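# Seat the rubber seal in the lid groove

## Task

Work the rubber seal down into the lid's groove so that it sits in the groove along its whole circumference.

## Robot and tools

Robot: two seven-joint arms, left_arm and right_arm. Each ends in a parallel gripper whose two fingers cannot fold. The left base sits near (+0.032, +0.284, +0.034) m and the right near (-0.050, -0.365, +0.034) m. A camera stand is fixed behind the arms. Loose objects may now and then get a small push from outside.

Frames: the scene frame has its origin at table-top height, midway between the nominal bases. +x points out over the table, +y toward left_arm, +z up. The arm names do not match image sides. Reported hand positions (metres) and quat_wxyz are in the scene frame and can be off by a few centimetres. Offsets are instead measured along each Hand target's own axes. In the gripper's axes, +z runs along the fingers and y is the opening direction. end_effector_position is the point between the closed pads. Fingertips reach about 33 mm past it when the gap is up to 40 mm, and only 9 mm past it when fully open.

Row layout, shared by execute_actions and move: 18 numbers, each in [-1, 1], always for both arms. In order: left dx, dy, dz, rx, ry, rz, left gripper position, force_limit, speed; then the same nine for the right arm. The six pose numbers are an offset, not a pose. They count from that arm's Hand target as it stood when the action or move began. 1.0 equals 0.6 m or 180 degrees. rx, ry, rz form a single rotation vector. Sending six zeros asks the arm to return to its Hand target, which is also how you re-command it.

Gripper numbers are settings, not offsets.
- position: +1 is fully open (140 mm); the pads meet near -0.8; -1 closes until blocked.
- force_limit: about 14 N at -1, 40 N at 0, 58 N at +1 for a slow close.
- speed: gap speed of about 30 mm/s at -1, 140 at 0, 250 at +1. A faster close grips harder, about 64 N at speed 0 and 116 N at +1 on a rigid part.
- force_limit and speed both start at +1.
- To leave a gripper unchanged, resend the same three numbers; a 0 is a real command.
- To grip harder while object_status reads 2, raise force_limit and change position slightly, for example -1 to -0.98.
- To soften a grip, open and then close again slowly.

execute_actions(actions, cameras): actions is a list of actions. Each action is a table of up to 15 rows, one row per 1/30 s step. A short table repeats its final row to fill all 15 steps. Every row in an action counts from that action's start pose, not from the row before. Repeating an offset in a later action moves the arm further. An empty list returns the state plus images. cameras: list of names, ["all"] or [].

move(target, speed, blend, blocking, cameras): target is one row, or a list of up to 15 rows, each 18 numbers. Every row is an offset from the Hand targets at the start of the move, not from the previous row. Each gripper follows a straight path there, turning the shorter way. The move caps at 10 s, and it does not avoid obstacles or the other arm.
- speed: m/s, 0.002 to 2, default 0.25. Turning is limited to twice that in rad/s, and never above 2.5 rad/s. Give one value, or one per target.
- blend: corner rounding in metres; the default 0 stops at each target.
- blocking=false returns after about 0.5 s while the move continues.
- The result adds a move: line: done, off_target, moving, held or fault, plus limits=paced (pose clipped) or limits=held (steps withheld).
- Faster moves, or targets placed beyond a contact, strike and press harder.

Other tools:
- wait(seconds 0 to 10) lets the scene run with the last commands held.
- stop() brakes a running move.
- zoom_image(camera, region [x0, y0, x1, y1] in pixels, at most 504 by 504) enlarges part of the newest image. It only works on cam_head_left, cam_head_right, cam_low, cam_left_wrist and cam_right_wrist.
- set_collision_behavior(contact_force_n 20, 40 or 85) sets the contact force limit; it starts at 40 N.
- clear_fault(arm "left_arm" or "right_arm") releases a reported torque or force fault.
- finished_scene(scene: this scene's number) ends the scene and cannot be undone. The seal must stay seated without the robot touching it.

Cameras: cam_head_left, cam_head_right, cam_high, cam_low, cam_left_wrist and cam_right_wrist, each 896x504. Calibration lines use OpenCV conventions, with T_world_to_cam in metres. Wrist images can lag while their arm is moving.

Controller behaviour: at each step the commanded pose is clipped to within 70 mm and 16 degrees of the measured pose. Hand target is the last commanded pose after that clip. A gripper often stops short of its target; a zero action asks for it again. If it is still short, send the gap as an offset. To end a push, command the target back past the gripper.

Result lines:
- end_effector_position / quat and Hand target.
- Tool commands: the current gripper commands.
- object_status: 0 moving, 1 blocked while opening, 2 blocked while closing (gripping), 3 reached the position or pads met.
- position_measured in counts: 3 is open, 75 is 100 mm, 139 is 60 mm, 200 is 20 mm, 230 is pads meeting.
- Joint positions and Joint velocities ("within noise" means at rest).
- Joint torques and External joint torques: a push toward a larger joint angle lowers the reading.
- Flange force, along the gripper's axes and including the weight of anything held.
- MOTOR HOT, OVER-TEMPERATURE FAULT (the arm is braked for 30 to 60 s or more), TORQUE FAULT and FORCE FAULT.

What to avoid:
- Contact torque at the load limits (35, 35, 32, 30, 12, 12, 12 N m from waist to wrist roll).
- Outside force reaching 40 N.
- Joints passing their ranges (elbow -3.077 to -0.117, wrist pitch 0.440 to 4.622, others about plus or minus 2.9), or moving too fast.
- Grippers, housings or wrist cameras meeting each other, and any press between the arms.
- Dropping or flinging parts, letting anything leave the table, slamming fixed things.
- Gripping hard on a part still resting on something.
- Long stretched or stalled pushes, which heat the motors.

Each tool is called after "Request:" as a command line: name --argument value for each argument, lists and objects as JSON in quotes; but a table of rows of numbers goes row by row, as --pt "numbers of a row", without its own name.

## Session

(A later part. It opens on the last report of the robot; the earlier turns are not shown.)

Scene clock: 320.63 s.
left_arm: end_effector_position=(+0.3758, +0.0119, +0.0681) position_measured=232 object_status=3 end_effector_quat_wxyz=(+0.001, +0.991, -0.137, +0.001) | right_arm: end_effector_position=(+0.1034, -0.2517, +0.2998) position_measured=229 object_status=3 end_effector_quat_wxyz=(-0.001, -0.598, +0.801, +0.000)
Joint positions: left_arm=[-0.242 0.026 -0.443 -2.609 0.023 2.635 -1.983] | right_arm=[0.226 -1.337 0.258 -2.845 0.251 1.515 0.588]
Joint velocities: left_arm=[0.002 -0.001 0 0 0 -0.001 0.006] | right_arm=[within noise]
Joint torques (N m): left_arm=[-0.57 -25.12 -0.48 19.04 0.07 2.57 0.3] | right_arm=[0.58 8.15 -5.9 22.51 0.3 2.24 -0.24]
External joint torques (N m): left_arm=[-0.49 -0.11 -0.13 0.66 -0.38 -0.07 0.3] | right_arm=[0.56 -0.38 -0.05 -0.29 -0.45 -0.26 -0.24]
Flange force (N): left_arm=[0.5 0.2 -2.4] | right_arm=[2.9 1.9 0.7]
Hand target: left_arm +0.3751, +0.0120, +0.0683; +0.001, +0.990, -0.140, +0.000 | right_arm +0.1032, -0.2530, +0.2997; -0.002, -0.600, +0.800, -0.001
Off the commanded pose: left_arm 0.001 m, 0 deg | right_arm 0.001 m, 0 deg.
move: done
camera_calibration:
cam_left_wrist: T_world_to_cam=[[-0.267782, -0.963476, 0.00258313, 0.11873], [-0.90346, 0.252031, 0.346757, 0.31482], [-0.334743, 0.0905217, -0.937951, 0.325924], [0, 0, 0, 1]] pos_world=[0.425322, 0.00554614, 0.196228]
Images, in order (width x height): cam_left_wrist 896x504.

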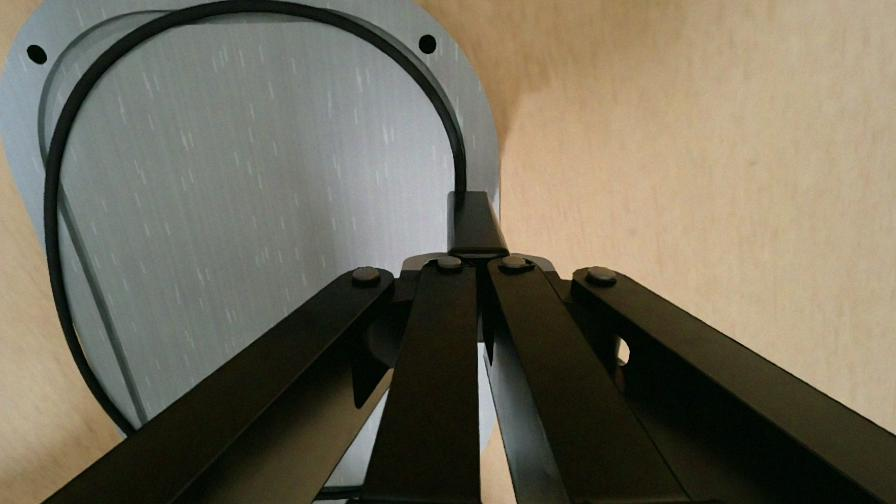

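Request:
move --pt "0.04 -0.0063 0.014 0 0 0 -0.85 0 -1 0 0 0 0 0 0 -0.8 0 -1" --pt "0.04 -0.0063 0.033 0 0 0 -0.85 0 -1 0 0 0 0 0 0 -0.8 0 -1" --pt "0.041 -0.0022 0.033 0 0 0 -0.85 0 -1 0 0 0 0 0 0 -0.8 0 -1" --pt "0.041 -0.0022 0.014 0 0 0 -0.85 0 -1 0 0 0 0 0 0 -0.8 0 -1" --pt "0.0538 -0.01 0.014 0 0 0 -0.85 0 -1 0 0 0 0 0 0 -0.8 0 -1" --pt "0.0538 -0.01 0.033 0 0 0 -0.85 0 -1 0 0 0 0 0 0 -0.8 0 -1" --pt "0.0552 -0.0062 0.033 0 0 0 -0.85 0 -1 0 0 0 0 0 0 -0.8 0 -1" --pt "0.0552 -0.0062 0.0 0 0 0 -0.85 0 -1 0 0 0 0 0 0 -0.8 0 -1" --speed 0.06 --blend '[0.002,0,0,0.002,0.002,0,0,0]' --cameras '["cam_left_wrist"]'

Request:
zoom_image --camera "cam_left_wrist" --region '[280, 0, 580, 252]'

Scene clock: 340.33 s.
left_arm: end_effector_position=(+0.4085, +0.0059, +0.0681) position_measured=232 object_status=3 end_effector_quat_wxyz=(+0.001, +0.991, -0.137, +0.002) | right_arm: end_effector_position=(+0.1034, -0.2517, +0.2998) position_measured=229 object_status=3 end_effector_quat_wxyz=(-0.001, -0.598, +0.801, +0.000)
Joint positions: left_arm=[-0.235 0.102 -0.411 -2.512 0.08 2.607 -1.99] | right_arm=[0.226 -1.337 0.258 -2.845 0.251 1.515 0.588]
Joint velocities: left_arm=[-0.001 0 0 0 -0.002 -0.004 0.005] | right_arm=[within noise]
Joint torques (N m): left_arm=[-0.12 -28.29 -1.57 19.44 0.11 2.66 0.26] | right_arm=[0.6 8.14 -5.91 22.48 0.31 2.24 -0.25]
External joint torques (N m): left_arm=[-0.15 -0.06 -0.54 0.55 -0.37 0.01 0.26] | right_arm=[0.55 -0.34 -0.03 -0.38 -0.44 -0.26 -0.25]
Flange force (N): left_arm=[0.5 0.1 -1.8] | right_arm=[2.9 1.8 0.9]
Hand target: left_arm +0.4080, +0.0064, +0.0683; +0.001, +0.990, -0.140, +0.000 | right_arm +0.1032, -0.2530, +0.2997; -0.002, -0.600, +0.800, -0.001
Off the commanded pose: left_arm 0.001 m, 0 deg | right_arm 0.001 m, 0 deg.
move: done
camera_calibration:
cam_left_wrist: T_world_to_cam=[[-0.268517, -0.963272, 0.00255025, 0.122023], [-0.903387, 0.252741, 0.34643, 0.345783], [-0.334351, 0.0907183, -0.938072, 0.337318], [0, 0, 0, 1]] pos_world=[0.457923, -0.000453025, 0.196328]
Images, in order (width x height): cam_left_wrist 896x504.

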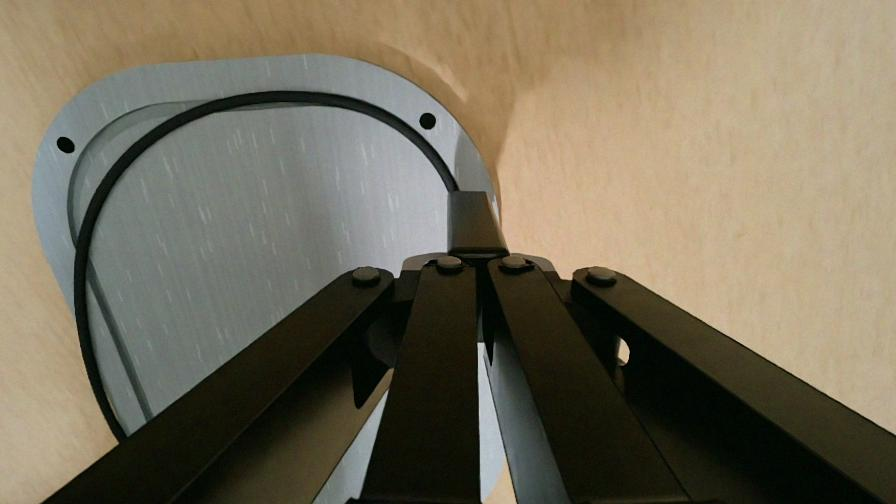

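Scaled by 1.680 from the camera's 896x504 image, which has a finer 1280x720 frame.

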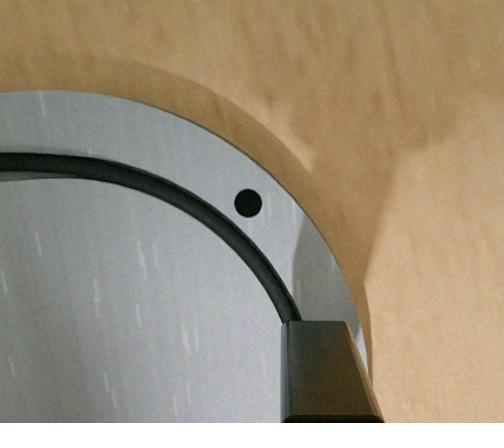

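Request:
move --pt "0.0215 -0.0122 0.014 0 0 0 -0.85 0 -1 0 0 0 0 0 0 -0.8 0 -1" --pt "0.0215 -0.0122 0.033 0 0 0 -0.85 0 -1 0 0 0 0 0 0 -0.8 0 -1" --pt "0.0215 -0.0122 0.014 0 0 0 -0.85 0 -1 0 0 0 0 0 0 -0.8 0 -1" --pt "0.0353 -0.0188 0.014 0 0 0 -0.85 0 -1 0 0 0 0 0 0 -0.8 0 -1" --pt "0.0353 -0.0188 0.033 0 0 0 -0.85 0 -1 0 0 0 0 0 0 -0.8 0 -1" --pt "0.0353 -0.0188 0.014 0 0 0 -0.85 0 -1 0 0 0 0 0 0 -0.8 0 -1" --pt "0.0482 -0.027 0.014 0 0 0 -0.85 0 -1 0 0 0 0 0 0 -0.8 0 -1" --pt "0.0482 -0.027 0.033 0 0 0 -0.85 0 -1 0 0 0 0 0 0 -0.8 0 -1" --pt "0.0482 -0.027 0.0 0 0 0 -0.85 0 -1 0 0 0 0 0 0 -0.8 0 -1" --speed 0.06 --blend '[0.002,0,0.002,0.002,0,0.002,0.002,0,0]' --cameras '["cam_left_wrist"]'

Request:
zoom_image --camera "cam_left_wrist" --region '[280, 0, 580, 252]'

Scene clock: 352.37 s.
left_arm: end_effector_position=(+0.4410, +0.0134, +0.0682) position_measured=232 object_status=3 end_effector_quat_wxyz=(+0.001, +0.991, -0.137, +0.002) | right_arm: end_effector_position=(+0.1034, -0.2517, +0.2998) position_measured=229 object_status=3 end_effector_quat_wxyz=(-0.001, -0.598, +0.801, +0.000)
Joint positions: left_arm=[-0.206 0.157 -0.388 -2.436 0.112 2.583 -1.961] | right_arm=[0.226 -1.337 0.258 -2.845 0.251 1.515 0.588]
Joint velocities: left_arm=[0 0 0 -0.001 -0.002 -0.003 0.006] | right_arm=[within noise]
Joint torques (N m): left_arm=[-0.14 -30.52 -2.23 19.82 0.13 2.5 0.21] | right_arm=[0.57 8.12 -5.91 22.49 0.31 2.23 -0.27]
External joint torques (N m): left_arm=[-0.09 0.18 -0.57 0.45 -0.36 -0.18 0.21] | right_arm=[0.58 -0.51 -0.01 -0.27 -0.44 -0.27 -0.27]
Flange force (N): left_arm=[1.2 0.4 -1.4] | right_arm=[3.2 2.3 0.8]
Hand target: left_arm +0.4403, +0.0140, +0.0683; +0.001, +0.990, -0.140, +0.000 | right_arm +0.1032, -0.2530, +0.2997; -0.002, -0.600, +0.800, -0.001
Off the commanded pose: left_arm 0.001 m, 0 deg | right_arm 0.001 m, 0 deg.
move: done
camera_calibration:
cam_left_wrist: T_world_to_cam=[[-0.268506, -0.963275, 0.00243064, 0.137993], [-0.903545, 0.25273, 0.346026, 0.373372], [-0.333932, 0.0907138, -0.938222, 0.347422], [0, 0, 0, 1]] pos_world=[0.490426, 0.00704696, 0.196427]
Images, in order (width x height): cam_left_wrist 896x504.

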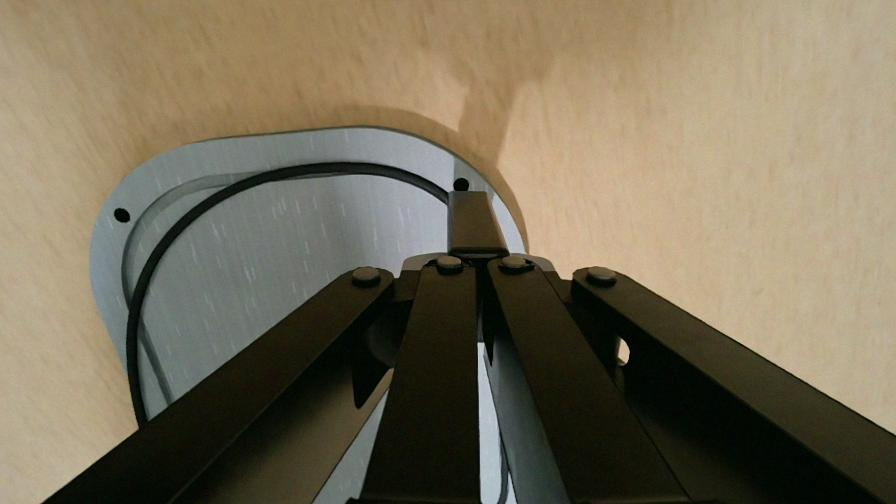

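Scaled by 1.680 from the camera's 896x504 image, which has a finer 1280x720 frame.

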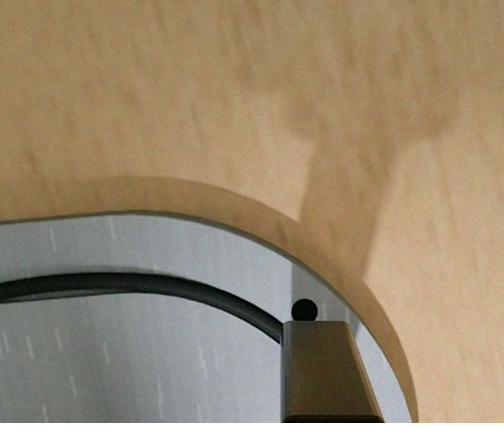

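Request:
move --pt "0.016 -0.0212 0.014 0 0 0 -0.85 0 -1 0 0 0 0 0 0 -0.8 0 -1" --pt "0.016 -0.0212 0.033 0 0 0 -0.85 0 -1 0 0 0 0 0 0 -0.8 0 -1" --pt "0.016 -0.0212 0.014 0 0 0 -0.85 0 -1 0 0 0 0 0 0 -0.8 0 -1" --pt "0.0235 -0.0327 0.014 0 0 0 -0.85 0 -1 0 0 0 0 0 0 -0.8 0 -1" --pt "0.0235 -0.0327 0.033 0 0 0 -0.85 0 -1 0 0 0 0 0 0 -0.8 0 -1" --pt "0.0235 -0.0327 0.014 0 0 0 -0.85 0 -1 0 0 0 0 0 0 -0.8 0 -1" --pt "0.0293 -0.0457 0.014 0 0 0 -0.85 0 -1 0 0 0 0 0 0 -0.8 0 -1" --pt "0.0293 -0.0457 0.033 0 0 0 -0.85 0 -1 0 0 0 0 0 0 -0.8 0 -1" --pt "0.0293 -0.0457 0.0 0 0 0 -0.85 0 -1 0 0 0 0 0 0 -0.8 0 -1" --speed 0.06 --blend '[0.002,0,0.002,0.002,0,0.002,0.002,0,0]' --cameras '["cam_left_wrist"]'

Request:
zoom_image --camera "cam_left_wrist" --region '[180, 0, 580, 252]'

Scene clock: 369.57 s.
left_arm: end_effector_position=(+0.4656, +0.0349, +0.0683) position_measured=232 object_status=3 end_effector_quat_wxyz=(+0.001, +0.991, -0.137, +0.002) | right_arm: end_effector_position=(+0.1034, -0.2517, +0.2998) position_measured=229 object_status=3 end_effector_quat_wxyz=(-0.001, -0.598, +0.801, +0.000)
Joint positions: left_arm=[-0.151 0.18 -0.379 -2.403 0.124 2.572 -1.906] | right_arm=[0.226 -1.337 0.258 -2.845 0.251 1.515 0.588]
Joint velocities: left_arm=[-0.001 0 0 -0.001 0 -0.003 0.007] | right_arm=[within noise]
Joint torques (N m): left_arm=[-0.08 -31.46 -2.31 20.04 0.12 2.41 0.37] | right_arm=[0.61 8.14 -5.86 22.48 0.31 2.24 -0.25]
External joint torques (N m): left_arm=[-0.07 0.14 -0.46 0.56 -0.38 -0.26 0.37] | right_arm=[0.57 -0.33 0.01 -0.36 -0.43 -0.26 -0.25]
Flange force (N): left_arm=[1.7 -0.1 -1.9] | right_arm=[2.8 1.8 0.9]
Hand target: left_arm +0.4647, +0.0355, +0.0683; +0.001, +0.990, -0.140, +0.000 | right_arm +0.1032, -0.2530, +0.2997; -0.002, -0.600, +0.800, -0.001
Off the commanded pose: left_arm 0.001 m, 0 deg | right_arm 0.001 m, 0 deg.
move: done
camera_calibration:
cam_left_wrist: T_world_to_cam=[[-0.268447, -0.963292, 0.00224714, 0.165315], [-0.903629, 0.252627, 0.345881, 0.390206], [-0.333752, 0.09082, -0.938276, 0.353695], [0, 0, 0, 1]] pos_world=[0.515027, 0.0285475, 0.196527]
Images, in order (width x height): cam_left_wrist 896x504.

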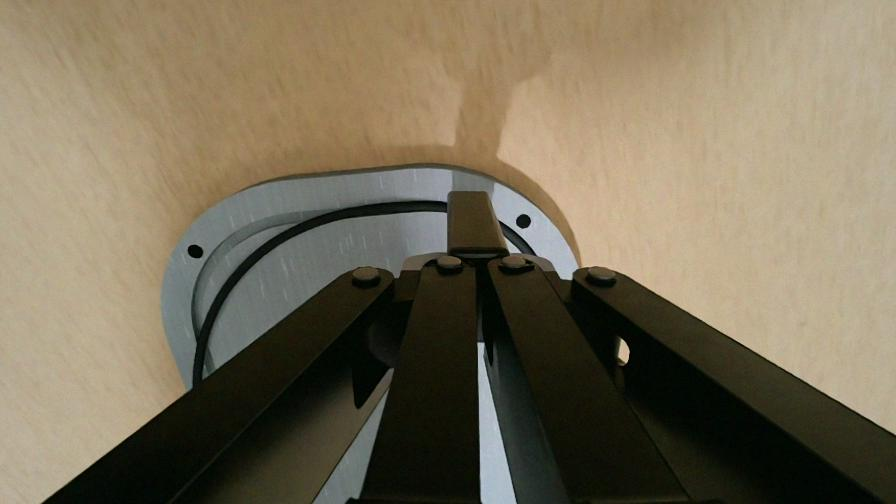

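Scaled by 1.260 from the camera's 896x504 image, which has a finer 1280x720 frame.

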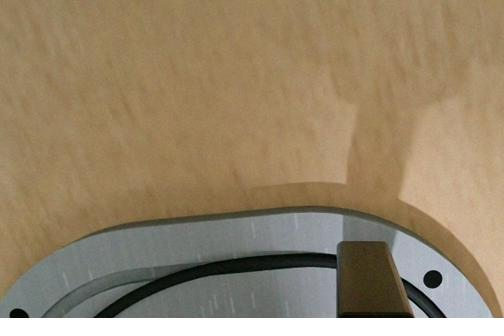

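Request:
move --pt "0.0068 -0.0323 0.014 0 0 0 -0.85 0 -1 0 0 0 0 0 0 -0.8 0 -1" --pt "0.0068 -0.0323 0.033 0 0 0 -0.85 0 -1 0 0 0 0 0 0 -0.8 0 -1" --pt "0.0068 -0.0323 0.014 0 0 0 -0.85 0 -1 0 0 0 0 0 0 -0.8 0 -1" --pt "0.0053 -0.053 0.014 0 0 0 -0.85 0 -1 0 0 0 0 0 0 -0.8 0 -1" --pt "0.0053 -0.053 0.033 0 0 0 -0.85 0 -1 0 0 0 0 0 0 -0.8 0 -1" --pt "0.0053 -0.053 0.014 0 0 0 -0.85 0 -1 0 0 0 0 0 0 -0.8 0 -1" --pt "0.0037 -0.0738 0.014 0 0 0 -0.85 0 -1 0 0 0 0 0 0 -0.8 0 -1" --pt "0.0037 -0.0738 0.033 0 0 0 -0.85 0 -1 0 0 0 0 0 0 -0.8 0 -1" --pt "0.0037 -0.0738 0.0 0 0 0 -0.85 0 -1 0 0 0 0 0 0 -0.8 0 -1" --speed 0.06 --blend '[0.002,0,0.002,0.002,0,0.002,0.002,0,0]' --cameras '["cam_left_wrist"]'

Request:
zoom_image --camera "cam_left_wrist" --region '[200, 100, 640, 300]'

Scene clock: 381.83 s.
left_arm: end_effector_position=(+0.4801, +0.0769, +0.0683) position_measured=232 object_status=3 end_effector_quat_wxyz=(+0.000, +0.991, -0.137, +0.002) | right_arm: end_effector_position=(+0.1034, -0.2517, +0.2998) position_measured=229 object_status=3 end_effector_quat_wxyz=(-0.001, -0.598, +0.801, +0.000)
Joint positions: left_arm=[-0.062 0.164 -0.38 -2.425 0.114 2.579 -1.811] | right_arm=[0.226 -1.337 0.258 -2.845 0.251 1.515 0.588]
Joint velocities: left_arm=[0 0 0.001 0.001 -0.002 -0.003 0.006] | right_arm=[within noise]
Joint torques (N m): left_arm=[-0.1 -30.95 -2.21 19.91 0.12 2.59 0.28] | right_arm=[0.58 8.1 -5.88 22.48 0.31 2.24 -0.28]
External joint torques (N m): left_arm=[-0.13 0.06 -0.57 0.54 -0.37 -0.09 0.28] | right_arm=[0.56 -0.44 -0.02 -0.29 -0.43 -0.26 -0.28]
Flange force (N): left_arm=[1.2 0.0 -1.6] | right_arm=[3.1 2.0 0.8]
Hand target: left_arm +0.4791, +0.0774, +0.0682; +0.001, +0.990, -0.140, +0.000 | right_arm +0.1032, -0.2530, +0.2997; -0.002, -0.600, +0.800, -0.001
Off the commanded pose: left_arm 0.001 m, 0 deg | right_arm 0.001 m, 0 deg.
move: done
camera_calibration:
cam_left_wrist: T_world_to_cam=[[-0.268467, -0.963287, 0.00191728, 0.209647], [-0.903671, 0.252541, 0.345835, 0.392762], [-0.333622, 0.0911127, -0.938293, 0.354643], [0, 0, 0, 1]] pos_world=[0.529527, 0.0704489, 0.196526]
Images, in order (width x height): cam_left_wrist 896x504.

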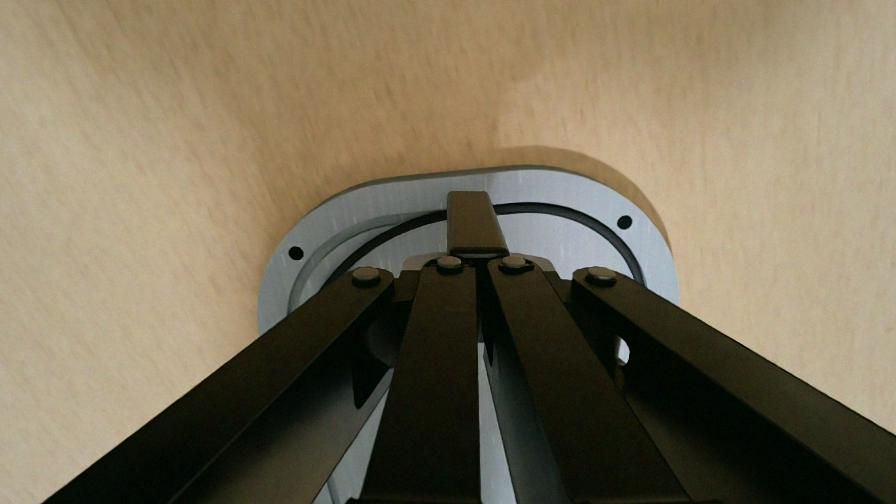

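Scaled by 1.145 from the camera's 896x504 image, which has a finer 1280x720 frame.

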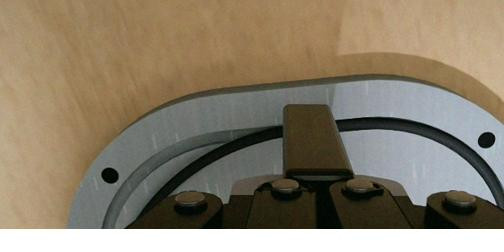

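Request:
move --pt "0 -0.0263 0.014 0 0 0 -0.85 0 -1 0 0 0 0 0 0 -0.8 0 -1" --pt "0 -0.0263 0.033 0 0 0 -0.85 0 -1 0 0 0 0 0 0 -0.8 0 -1" --pt "0 -0.0263 0.014 0 0 0 -0.85 0 -1 0 0 0 0 0 0 -0.8 0 -1" --pt "-0.0012 -0.0382 0.014 0 0 0 -0.85 0 -1 0 0 0 0 0 0 -0.8 0 -1" --pt "-0.0012 -0.0382 0.033 0 0 0 -0.85 0 -1 0 0 0 0 0 0 -0.8 0 -1" --pt "-0.0012 -0.0382 0.014 0 0 0 -0.85 0 -1 0 0 0 0 0 0 -0.8 0 -1" --pt "-0.0027 -0.0493 0.014 0 0 0 -0.85 0 -1 0 0 0 0 0 0 -0.8 0 -1" --pt "-0.0027 -0.0493 0.033 0 0 0 -0.85 0 -1 0 0 0 0 0 0 -0.8 0 -1" --pt "-0.0027 -0.0493 0.0 0 0 0 -0.85 0 -1 0 0 0 0 0 0 -0.8 0 -1" --speed 0.06 --blend '[0.002,0,0.002,0.002,0,0.002,0.002,0,0]' --cameras '["cam_left_wrist"]'

Request:
zoom_image --camera "cam_left_wrist" --region '[280, 130, 680, 330]'

Scene clock: 397.17 s.
left_arm: end_effector_position=(+0.4871, +0.1057, +0.0684) position_measured=232 object_status=3 end_effector_quat_wxyz=(+0.000, +0.991, -0.137, +0.002) | right_arm: end_effector_position=(+0.1034, -0.2517, +0.2998) position_measured=229 object_status=3 end_effector_quat_wxyz=(-0.001, -0.598, +0.801, +0.000)
Joint positions: left_arm=[-0.004 0.151 -0.379 -2.443 0.106 2.585 -1.745] | right_arm=[0.226 -1.337 0.258 -2.845 0.251 1.515 0.588]
Joint velocities: left_arm=[-0.001 0 0 0 0.001 -0.002 0.006] | right_arm=[within noise]
Joint torques (N m): left_arm=[-0.14 -30.47 -1.95 19.81 0.09 2.49 0.19] | right_arm=[0.61 8.15 -5.89 22.49 0.31 2.24 -0.26]
External joint torques (N m): left_arm=[-0.07 -0.03 -0.37 0.56 -0.39 -0.18 0.19] | right_arm=[0.62 -0.44 -0.02 -0.25 -0.44 -0.25 -0.26]
Flange force (N): left_arm=[1.2 0.0 -1.9] | right_arm=[3.0 2.1 0.7]
Hand target: left_arm +0.4858, +0.1063, +0.0682; +0.001, +0.990, -0.140, +0.000 | right_arm +0.1032, -0.2530, +0.2997; -0.002, -0.600, +0.800, -0.001
Off the commanded pose: left_arm 0.001 m, 0 deg | right_arm 0.001 m, 0 deg.
move: done
camera_calibration:
cam_left_wrist: T_world_to_cam=[[-0.26848, -0.963284, 0.00180735, 0.23927], [-0.90381, 0.252552, 0.345463, 0.391837], [-0.333236, 0.0911165, -0.93843, 0.354234], [0, 0, 0, 1]] pos_world=[0.536429, 0.099249, 0.196626]
Images, in order (width x height): cam_left_wrist 896x504.

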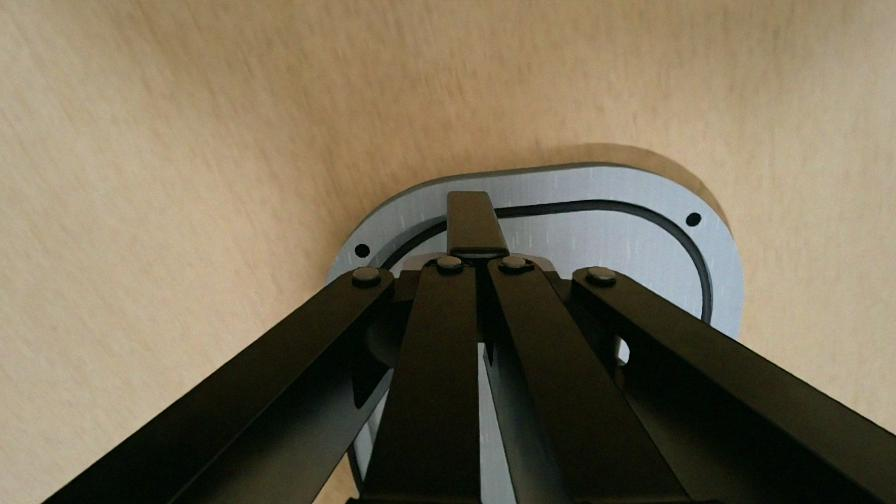

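Scaled by 1.260 from the camera's 896x504 image, which has a finer 1280x720 frame.

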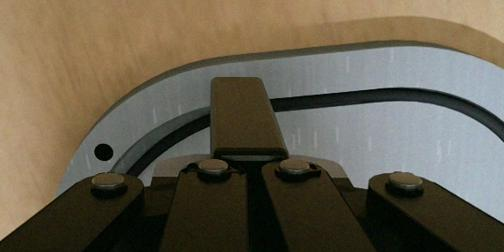

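Request:
move --pt "-0.0062 -0.022 0.014 0 0 0 -0.85 0 -1 0 0 0 0 0 0 -0.8 0 -1" --pt "-0.0062 -0.022 0.033 0 0 0 -0.85 0 -1 0 0 0 0 0 0 -0.8 0 -1" --pt "-0.0062 -0.022 0.014 0 0 0 -0.85 0 -1 0 0 0 0 0 0 -0.8 0 -1" --pt "-0.0143 -0.0362 0.014 0 0 0 -0.85 0 -1 0 0 0 0 0 0 -0.8 0 -1" --pt "-0.0143 -0.0362 0.033 0 0 0 -0.85 0 -1 0 0 0 0 0 0 -0.8 0 -1" --pt "-0.0143 -0.0362 0.014 0 0 0 -0.85 0 -1 0 0 0 0 0 0 -0.8 0 -1" --pt "-0.0242 -0.0507 0.014 0 0 0 -0.85 0 -1 0 0 0 0 0 0 -0.8 0 -1" --pt "-0.0242 -0.0507 0.033 0 0 0 -0.85 0 -1 0 0 0 0 0 0 -0.8 0 -1" --pt "-0.0242 -0.0507 0.0 0 0 0 -0.85 0 -1 0 0 0 0 0 0 -0.8 0 -1" --speed 0.06 --blend '[0.002,0,0.002,0.002,0,0.002,0.002,0,0]' --cameras '["cam_left_wrist","cam_low"]'

Request:
zoom_image --camera "cam_left_wrist" --region '[280, 130, 680, 330]'

Request:
zoom_image --camera "cam_low" --region '[410, 110, 560, 210]'

Scene clock: 409.97 s.
left_arm: end_effector_position=(+0.4811, +0.1391, +0.0681) position_measured=232 object_status=3 end_effector_quat_wxyz=(+0.000, +0.991, -0.137, +0.002) | right_arm: end_effector_position=(+0.1034, -0.2517, +0.2998) position_measured=229 object_status=3 end_effector_quat_wxyz=(-0.001, -0.598, +0.801, +0.000)
Joint positions: left_arm=[0.056 0.11 -0.378 -2.499 0.079 2.603 -1.665] | right_arm=[0.226 -1.337 0.258 -2.845 0.251 1.515 0.588]
Joint velocities: left_arm=[0.001 -0.001 0.001 0 -0.001 -0.002 0.007] | right_arm=[within noise]
Joint torques (N m): left_arm=[-0.08 -28.96 -1.51 19.56 0.08 2.51 0.52] | right_arm=[0.56 8.16 -5.88 22.48 0.32 2.24 -0.28]
External joint torques (N m): left_arm=[0 0.03 -0.37 0.55 -0.38 -0.17 0.52] | right_arm=[0.54 -0.42 -0.03 -0.3 -0.43 -0.25 -0.28]
Flange force (N): left_arm=[0.8 -0.9 -2.3] | right_arm=[3.0 1.9 0.8]
Hand target: left_arm +0.4802, +0.1395, +0.0682; +0.001, +0.990, -0.140, +0.000 | right_arm +0.1032, -0.2530, +0.2997; -0.002, -0.600, +0.800, -0.001
Off the commanded pose: left_arm 0.001 m, 0 deg | right_arm 0.001 m, 0 deg.
move: done
camera_calibration:
cam_left_wrist: T_world_to_cam=[[-0.268522, -0.963272, 0.00164213, 0.269941], [-0.903505, 0.252452, 0.346334, 0.37794], [-0.334028, 0.0915147, -0.93811, 0.34928], [0, 0, 0, 1]] pos_world=[0.530625, 0.132651, 0.196327]
Images, in order (width x height): cam_low 896x504, cam_left_wrist 896x504.

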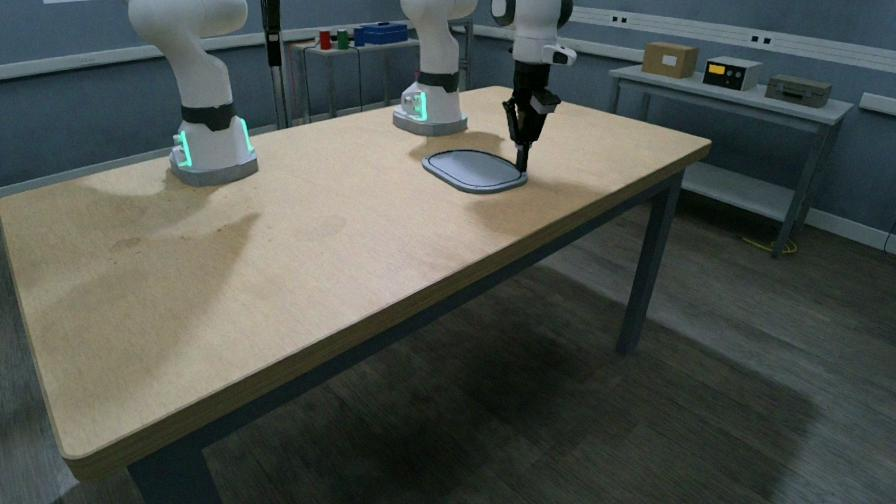

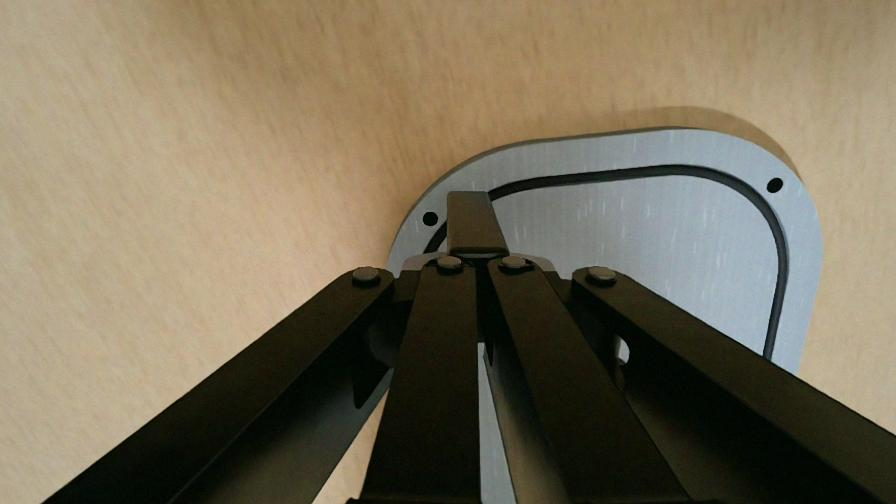

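Scaled by 1.260 from the camera's 896x504 image, which has a finer 1280x720 frame.

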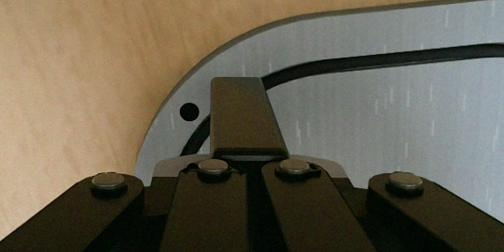

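Scaled by 3.360 from the camera's 896x504 image, which has a finer 1280x720 frame.

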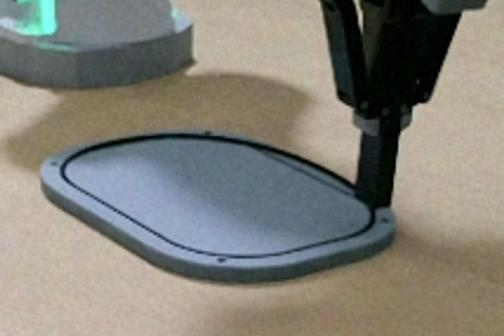

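Request:
move --pt "0 0 -0.06 0 0 0.5 -0.85 0 -1 0 0 0 0 0 0 -0.8 0 -1" --speed 0.5

Request:
move --pt "0 0 0 0 0 0.5 -0.85 0 -1 0 0 0 0 0 0 -0.8 0 -1" --speed 0.5 --cameras '["cam_left_wrist","cam_high"]'

Request:
zoom_image --camera "cam_left_wrist" --region '[300, 0, 700, 252]'

Scene clock: 419.47 s.
left_arm: end_effector_position=(+0.4807, +0.1387, +0.1046) position_measured=232 object_status=3 end_effector_quat_wxyz=(+0.002, -0.603, +0.798, -0.001) | right_arm: end_effector_position=(+0.1034, -0.2517, +0.2998) position_measured=229 object_status=3 end_effector_quat_wxyz=(-0.001, -0.598, +0.801, +0.000)
Joint positions: left_arm=[0.158 0.017 -0.49 -2.489 0.016 2.507 -0.048] | right_arm=[0.226 -1.337 0.258 -2.845 0.251 1.515 0.588]
Joint velocities: left_arm=[-0.001 0 0.001 0.001 -0.001 0.001 0.006] | right_arm=[within noise]
Joint torques (N m): left_arm=[-0.14 -24.69 -0.01 21.34 0.09 2.47 0.18] | right_arm=[0.62 8.12 -5.88 22.49 0.31 2.24 -0.25]
External joint torques (N m): left_arm=[-0.16 1.12 0.18 1.09 -0.35 -0.13 0.18] | right_arm=[0.62 -0.46 -0.01 -0.27 -0.42 -0.26 -0.25]
Flange force (N): left_arm=[-0.2 -5.9 1.0] | right_arm=[3.0 2.2 0.8]
Hand target: left_arm +0.4802, +0.1396, +0.1042; +0.000, -0.601, +0.799, -0.001 | right_arm +0.1032, -0.2530, +0.2997; -0.002, -0.600, +0.800, -0.001
Off the commanded pose: left_arm 0.001 m, 0 deg | right_arm 0.001 m, 0 deg.
move: done; limits=paced

Scene clock: 423.33 s.
left_arm: end_effector_position=(+0.4795, +0.1390, +0.1039) position_measured=232 object_status=3 end_effector_quat_wxyz=(+0.000, +0.138, +0.990, +0.001) | right_arm: end_effector_position=(+0.1034, -0.2517, +0.2998) position_measured=229 object_status=3 end_effector_quat_wxyz=(-0.001, -0.598, +0.801, +0.000)
Joint positions: left_arm=[0.196 0.018 -0.527 -2.488 0.017 2.504 1.521] | right_arm=[0.226 -1.337 0.258 -2.845 0.251 1.515 0.588]
Joint velocities: left_arm=[0 0 0 0 0.001 0.001 0.006] | right_arm=[within noise]
Joint torques (N m): left_arm=[-0.09 -24.7 -0.07 20.83 0.11 2.48 0.26] | right_arm=[0.61 8.12 -5.9 22.48 0.32 2.23 -0.24]
External joint torques (N m): left_arm=[-0.12 0.59 0.15 0.69 -0.37 0.02 0.26] | right_arm=[0.62 -0.4 -0.02 -0.29 -0.42 -0.26 -0.24]
Flange force (N): left_arm=[-2.7 0.5 0.0] | right_arm=[2.9 2.1 0.8]
Hand target: left_arm +0.4802, +0.1396, +0.1042; +0.000, +0.140, +0.990, -0.001 | right_arm +0.1032, -0.2530, +0.2997; -0.002, -0.600, +0.800, -0.001
Off the commanded pose: left_arm 0.001 m, 0 deg | right_arm 0.001 m, 0 deg.
move: done; limits=paced
camera_calibration:
cam_left_wrist: T_world_to_cam=[[0.270111, 0.962826, 0.00248769, -0.256777], [0.901953, -0.253936, 0.349281, -0.431646], [0.336929, -0.092101, -0.937015, 0.0860465], [0, 0, 0, 1]] pos_world=[0.429691, 0.145546, 0.232031]
Images, in order (width x height): cam_high 896x504, cam_left_wrist 896x504.

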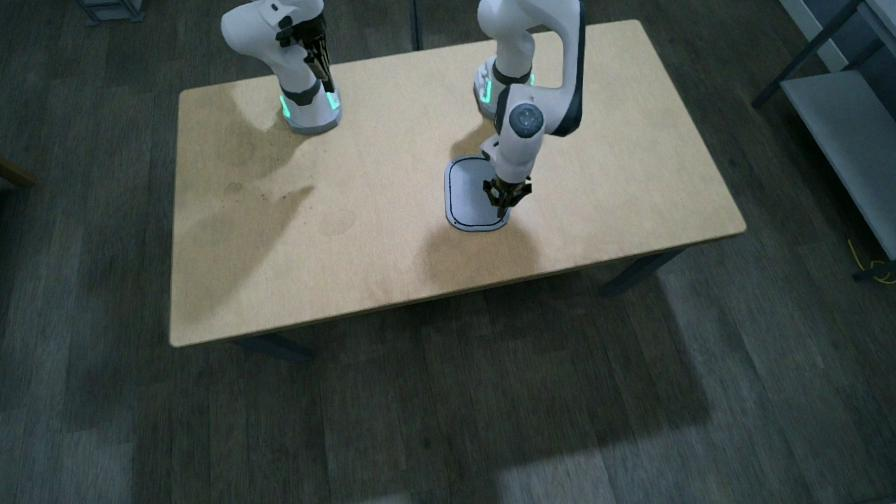

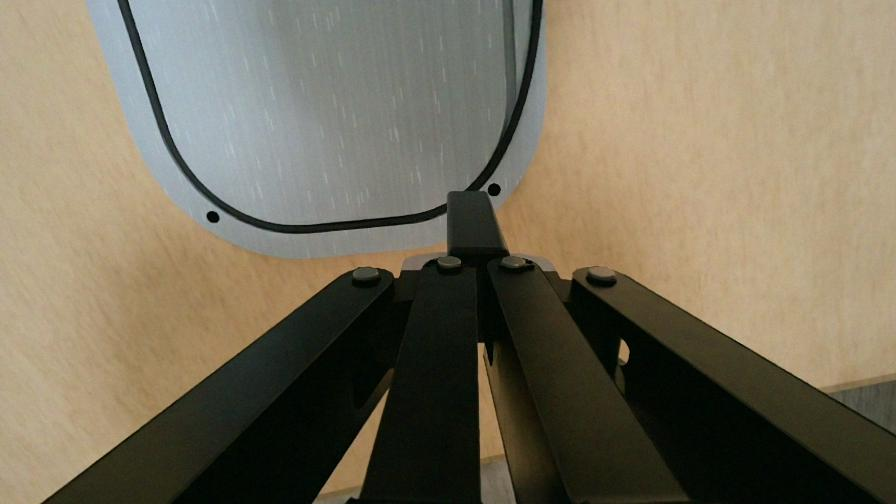

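Scaled by 1.260 from the camera's 896x504 image, which has a finer 1280x720 frame.

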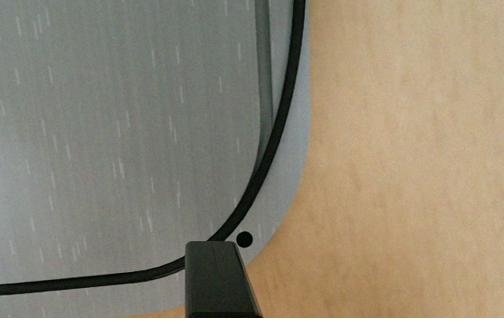

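Request:
move --pt "0.0277 0.0202 0.074 0 0 0 -0.85 0 -1 0 0 0 0 0 0 -0.8 0 -1" --pt "0.0277 0.0202 0.0928 0 0 0 -0.85 0 -1 0 0 0 0 0 0 -0.8 0 -1" --pt "0.0277 0.0202 0.074 0 0 0 -0.85 0 -1 0 0 0 0 0 0 -0.8 0 -1" --pt "0.037 0.025 0.074 0 0 0 -0.85 0 -1 0 0 0 0 0 0 -0.8 0 -1" --pt "0.037 0.025 0.0928 0 0 0 -0.85 0 -1 0 0 0 0 0 0 -0.8 0 -1" --pt "0.037 0.025 0.074 0 0 0 -0.85 0 -1 0 0 0 0 0 0 -0.8 0 -1" --pt "0.0463 0.0297 0.074 0 0 0 -0.85 0 -1 0 0 0 0 0 0 -0.8 0 -1" --pt "0.0463 0.0297 0.0928 0 0 0 -0.85 0 -1 0 0 0 0 0 0 -0.8 0 -1" --pt "0.0463 0.0297 0.06 0 0 0 -0.85 0 -1 0 0 0 0 0 0 -0.8 0 -1" --speed 0.06 --blend '[0.002,0,0.002,0.002,0,0.002,0.002,0,0]' --cameras '["cam_left_wrist"]'

Request:
zoom_image --camera "cam_left_wrist" --region '[380, 0, 680, 252]'

Scene clock: 441.57 s.
left_arm: end_effector_position=(+0.4594, +0.1638, +0.0681) position_measured=232 object_status=3 end_effector_quat_wxyz=(+0.002, +0.137, +0.991, +0.000) | right_arm: end_effector_position=(+0.1034, -0.2517, +0.2998) position_measured=229 object_status=3 end_effector_quat_wxyz=(-0.001, -0.598, +0.801, +0.000)
Joint positions: left_arm=[0.212 0.042 -0.499 -2.591 0.04 2.63 1.543] | right_arm=[0.226 -1.337 0.258 -2.845 0.251 1.515 0.588]
Joint velocities: left_arm=[-0.001 -0.001 0 -0.001 0 -0.001 0.007] | right_arm=[within noise]
Joint torques (N m): left_arm=[-0.31 -24.83 -0.58 18.87 0.05 2.39 0.34] | right_arm=[0.6 8.15 -5.87 22.49 0.31 2.24 -0.25]
External joint torques (N m): left_arm=[-0.32 0.09 -0.08 0.41 -0.36 -0.11 0.34] | right_arm=[0.63 -0.49 0.03 -0.26 -0.44 -0.25 -0.25]
Flange force (N): left_arm=[-0.1 0.4 -2.0] | right_arm=[3.0 2.4 0.8]
Hand target: left_arm +0.4585, +0.1643, +0.0681; +0.000, +0.140, +0.990, -0.001 | right_arm +0.1032, -0.2530, +0.2997; -0.002, -0.600, +0.800, -0.001
Off the commanded pose: left_arm 0.001 m, 0 deg | right_arm 0.001 m, 0 deg.
move: done
camera_calibration:
cam_left_wrist: T_world_to_cam=[[0.268791, 0.963198, 0.00134171, -0.274489], [0.901134, -0.251963, 0.352805, -0.394817], [0.340159, -0.093622, -0.935696, 0.0601408], [0, 0, 0, 1]] pos_world=[0.409106, 0.170539, 0.195935]
Images, in order (width x height): cam_left_wrist 896x504.

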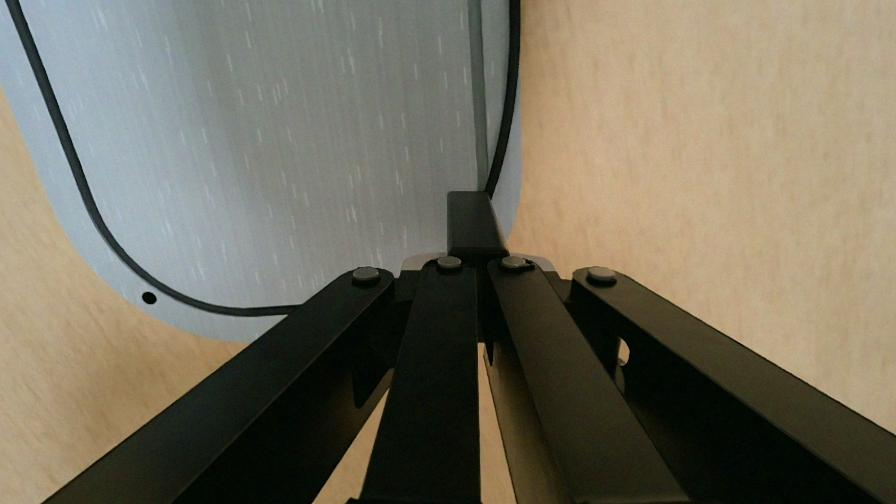

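Scaled by 1.680 from the camera's 896x504 image, which has a finer 1280x720 frame.

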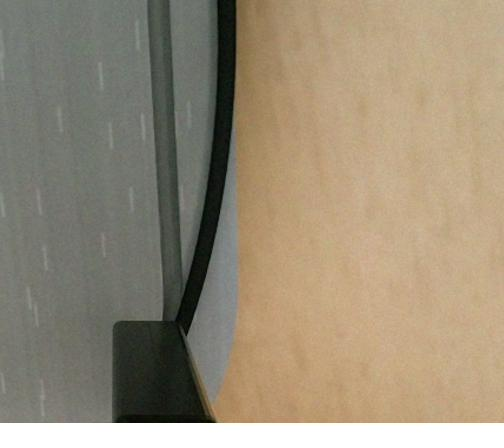

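Request:
move --pt "0.0085 0.0078 0.014 0 0 0 -0.85 0 -1 0 0 0 0 0 0 -0.8 0 -1" --pt "0.0085 0.0078 0.033 0 0 0 -0.85 0 -1 0 0 0 0 0 0 -0.8 0 -1" --pt "0.0085 0.0078 0.014 0 0 0 -0.85 0 -1 0 0 0 0 0 0 -0.8 0 -1" --pt "0.0235 0.0098 0.014 0 0 0 -0.85 0 -1 0 0 0 0 0 0 -0.8 0 -1" --pt "0.0235 0.0098 0.033 0 0 0 -0.85 0 -1 0 0 0 0 0 0 -0.8 0 -1" --pt "0.0235 0.0098 0.0 0 0 0 -0.85 0 -1 0 0 0 0 0 0 -0.8 0 -1" --speed 0.06 --blend '[0.002,0,0.002,0.002,0,0]' --cameras '["cam_left_wrist"]'

Request:
zoom_image --camera "cam_left_wrist" --region '[380, 0, 680, 252]'

Scene clock: 454.77 s.
left_arm: end_effector_position=(+0.4475, +0.1743, +0.0680) position_measured=232 object_status=3 end_effector_quat_wxyz=(+0.002, +0.136, +0.991, +0.000) | right_arm: end_effector_position=(+0.1034, -0.2517, +0.2998) position_measured=229 object_status=3 end_effector_quat_wxyz=(-0.001, -0.598, +0.801, +0.000)
Joint positions: left_arm=[0.217 0.003 -0.494 -2.637 0.003 2.642 1.584] | right_arm=[0.226 -1.337 0.258 -2.845 0.251 1.515 0.588]
Joint velocities: left_arm=[-0.001 0 0 0.001 -0.001 -0.001 0.005] | right_arm=[within noise]
Joint torques (N m): left_arm=[-0.56 -23.49 -0.34 18.77 0.01 2.31 0.36] | right_arm=[0.61 8.12 -5.87 22.46 0.32 2.23 -0.24]
External joint torques (N m): left_arm=[-0.54 0.06 -0.28 0.61 -0.39 -0.17 0.36] | right_arm=[0.58 -0.42 -0.02 -0.35 -0.43 -0.27 -0.24]
Flange force (N): left_arm=[-0.4 -0.1 -2.6] | right_arm=[3.0 2.1 0.9]
Hand target: left_arm +0.4465, +0.1739, +0.0681; +0.000, +0.140, +0.990, -0.001 | right_arm +0.1032, -0.2530, +0.2997; -0.002, -0.600, +0.800, -0.001
Off the commanded pose: left_arm 0.001 m, 0 deg | right_arm 0.001 m, 0 deg.
move: done
camera_calibration:
cam_left_wrist: T_world_to_cam=[[0.26671, 0.963776, 0.00141015, -0.280629], [0.901787, -0.250071, 0.352484, -0.382063], [0.340068, -0.0927393, -0.935817, 0.064936], [0, 0, 0, 1]] pos_world=[0.397303, 0.180943, 0.195835]
Images, in order (width x height): cam_left_wrist 896x504.

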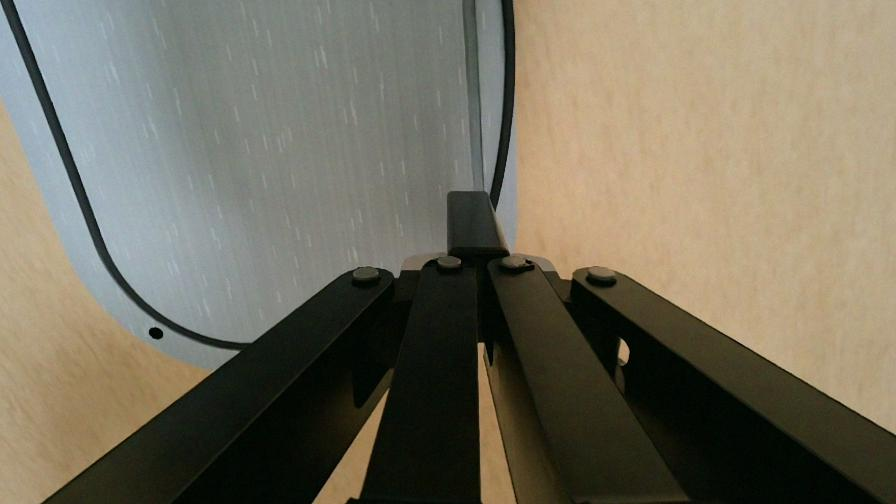

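Scaled by 1.680 from the camera's 896x504 image, which has a finer 1280x720 frame.

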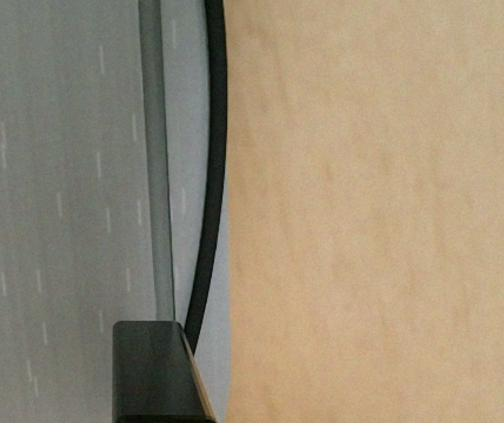

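Request:
move --pt "0.0015 0.0153 0.014 0 0 0 -0.85 0 -1 0 0 0 0 0 0 -0.8 0 -1" --pt "0.0015 0.0153 0.0252 0 0 0 -0.85 0 -1 0 0 0 0 0 0 -0.8 0 -1" --pt "0.0015 0.0095 0.0265 0 0 0 -0.85 0 -1 0 0 0 0 0 0 -0.8 0 -1" --pt "0.0015 0.0095 0.0343 0 0 0 -0.85 0 -1 0 0 0 0 0 0 -0.8 0 -1" --pt "0.0015 0.0095 0.014 0 0 0 -0.85 0 -1 0 0 0 0 0 0 -0.8 0 -1" --pt "0.0132 0.0145 0.014 0 0 0 -0.85 0 -1 0 0 0 0 0 0 -0.8 0 -1" --pt "0.0132 0.0145 0.0252 0 0 0 -0.85 0 -1 0 0 0 0 0 0 -0.8 0 -1" --pt "0.0132 0.0087 0.0265 0 0 0 -0.85 0 -1 0 0 0 0 0 0 -0.8 0 -1" --pt "0.0132 0.0087 0.0343 0 0 0 -0.85 0 -1 0 0 0 0 0 0 -0.8 0 -1" --pt "0.0132 0.0087 0.0 0 0 0 -0.85 0 -1 0 0 0 0 0 0 -0.8 0 -1" --speed 0.06 --blend '[0.002,0,0.001,0,0.002,0.002,0,0.001,0,0]' --cameras '["cam_left_wrist"]'

Request:
zoom_image --camera "cam_left_wrist" --region '[380, 0, 680, 252]'

Scene clock: 473.03 s.
left_arm: end_effector_position=(+0.4413, +0.1819, +0.0679) position_measured=232 object_status=3 end_effector_quat_wxyz=(+0.001, +0.136, +0.991, +0.000) | right_arm: end_effector_position=(+0.1034, -0.2517, +0.2998) position_measured=229 object_status=3 end_effector_quat_wxyz=(-0.001, -0.598, +0.801, +0.000)
Joint positions: left_arm=[0.223 -0.018 -0.49 -2.662 -0.018 2.648 1.612] | right_arm=[0.226 -1.337 0.258 -2.845 0.251 1.515 0.588]
Joint velocities: left_arm=[-0.001 0 0 0 0 -0.001 0.006] | right_arm=[within noise]
Joint torques (N m): left_arm=[-0.9 -22.81 -0.03 18.58 0 2.39 0.34] | right_arm=[0.57 8.13 -5.91 22.47 0.31 2.23 -0.25]
External joint torques (N m): left_arm=[-0.87 -0.06 -0.21 0.53 -0.4 -0.09 0.34] | right_arm=[0.58 -0.5 -0.07 -0.24 -0.43 -0.26 -0.25]
Flange force (N): left_arm=[0.5 -0.5 -2.9] | right_arm=[3.3 2.2 0.7]
Hand target: left_arm +0.4404, +0.1811, +0.0681; +0.000, +0.140, +0.990, -0.001 | right_arm +0.1032, -0.2530, +0.2997; -0.002, -0.600, +0.800, -0.001
Off the commanded pose: left_arm 0.001 m, 0 deg | right_arm 0.001 m, 0 deg.
move: done
camera_calibration:
cam_left_wrist: T_world_to_cam=[[0.265907, 0.963998, 0.00147403, -0.285945], [0.902065, -0.249362, 0.352275, -0.374796], [0.33996, -0.0923429, -0.935895, 0.0677232], [0, 0, 0, 1]] pos_world=[0.391102, 0.188444, 0.195835]
Images, in order (width x height): cam_left_wrist 896x504.

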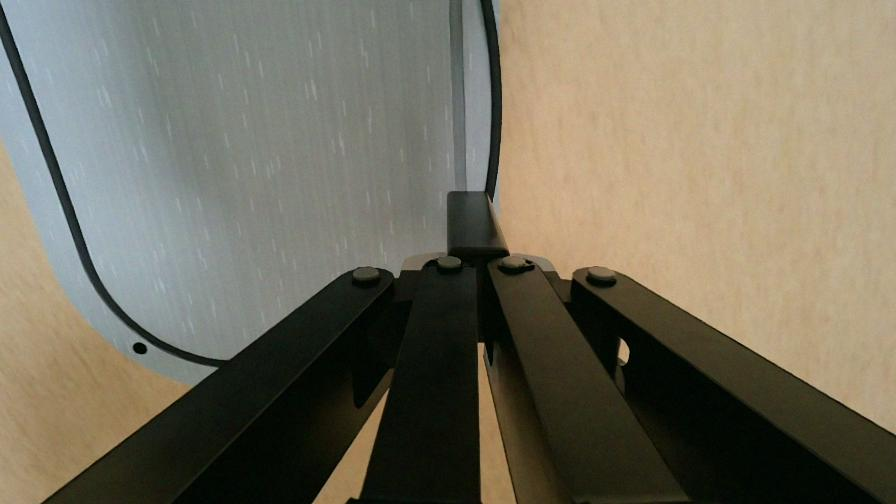

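Scaled by 1.680 from the camera's 896x504 image, which has a finer 1280x720 frame.

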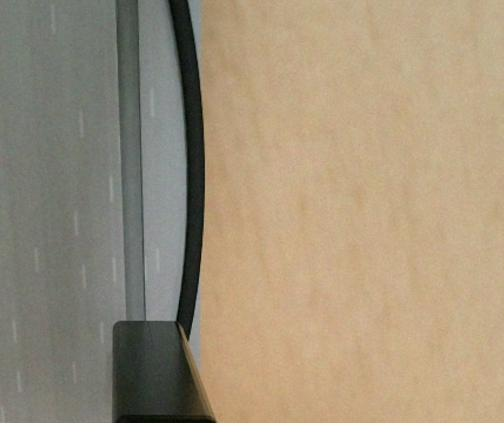

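Request:
move --target '[-0.13,0.03,-0.06,0,0,0,-0.85,0,-1,0,0,0,0,0,0,-0.8,0,-1]' --cameras '["cam_left_wrist"]'

Request:
zoom_image --camera "cam_left_wrist" --region '[300, 0, 600, 252]'

Scene clock: 478.10 s.
left_arm: end_effector_position=(+0.5211, +0.1767, +0.1047) position_measured=232 object_status=3 end_effector_quat_wxyz=(+0.002, +0.142, +0.990, -0.002) | right_arm: end_effector_position=(+0.1034, -0.2517, +0.2998) position_measured=229 object_status=3 end_effector_quat_wxyz=(-0.001, -0.598, +0.801, +0.000)
Joint positions: left_arm=[0.234 0.098 -0.465 -2.391 0.067 2.482 1.594] | right_arm=[0.226 -1.337 0.258 -2.845 0.251 1.515 0.588]
Joint velocities: left_arm=[0.001 0.002 -0.001 0 0 -0.005 -0.005] | right_arm=[within noise]
Joint torques (N m): left_arm=[-0.86 -27.69 -1.14 21.78 0.84 2.27 -0.28] | right_arm=[0.55 8.09 -5.9 22.45 0.31 2.23 -0.26]
External joint torques (N m): left_arm=[-0.86 1.36 0.1 1.16 0.32 -0.22 -0.28] | right_arm=[0.56 -0.46 -0.07 -0.29 -0.44 -0.26 -0.26]
Flange force (N): left_arm=[-9.4 -0.9 3.4] | right_arm=[3.2 2.1 0.8]
Hand target: left_arm +0.5203, +0.1768, +0.1041; +0.000, +0.140, +0.990, -0.001 | right_arm +0.1032, -0.2530, +0.2997; -0.002, -0.600, +0.800, -0.001
Off the commanded pose: left_arm 0.001 m, 0 deg | right_arm 0.001 m, 0 deg.
move: done
camera_calibration:
cam_left_wrist: T_world_to_cam=[[0.278702, 0.960377, -0.00132152, -0.307916], [0.898304, -0.260201, 0.354041, -0.457268], [0.339669, -0.0998592, -0.935229, 0.0758637], [0, 0, 0, 1]] pos_world=[0.470814, 0.184309, 0.232435]
Images, in order (width x height): cam_left_wrist 896x504.

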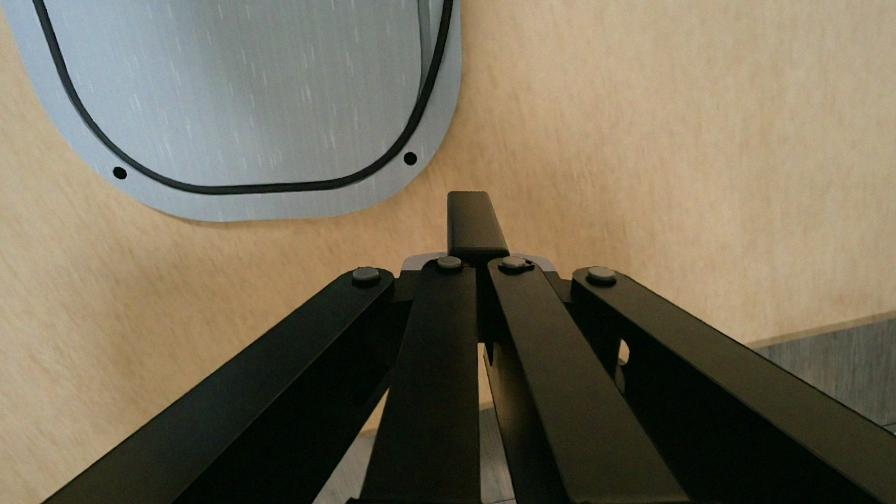

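Scaled by 1.680 from the camera's 896x504 image, which has a finer 1280x720 frame.

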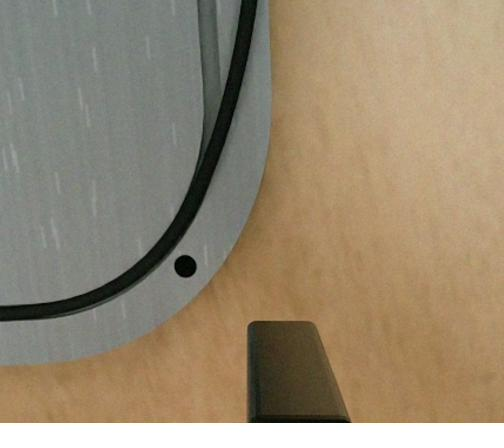

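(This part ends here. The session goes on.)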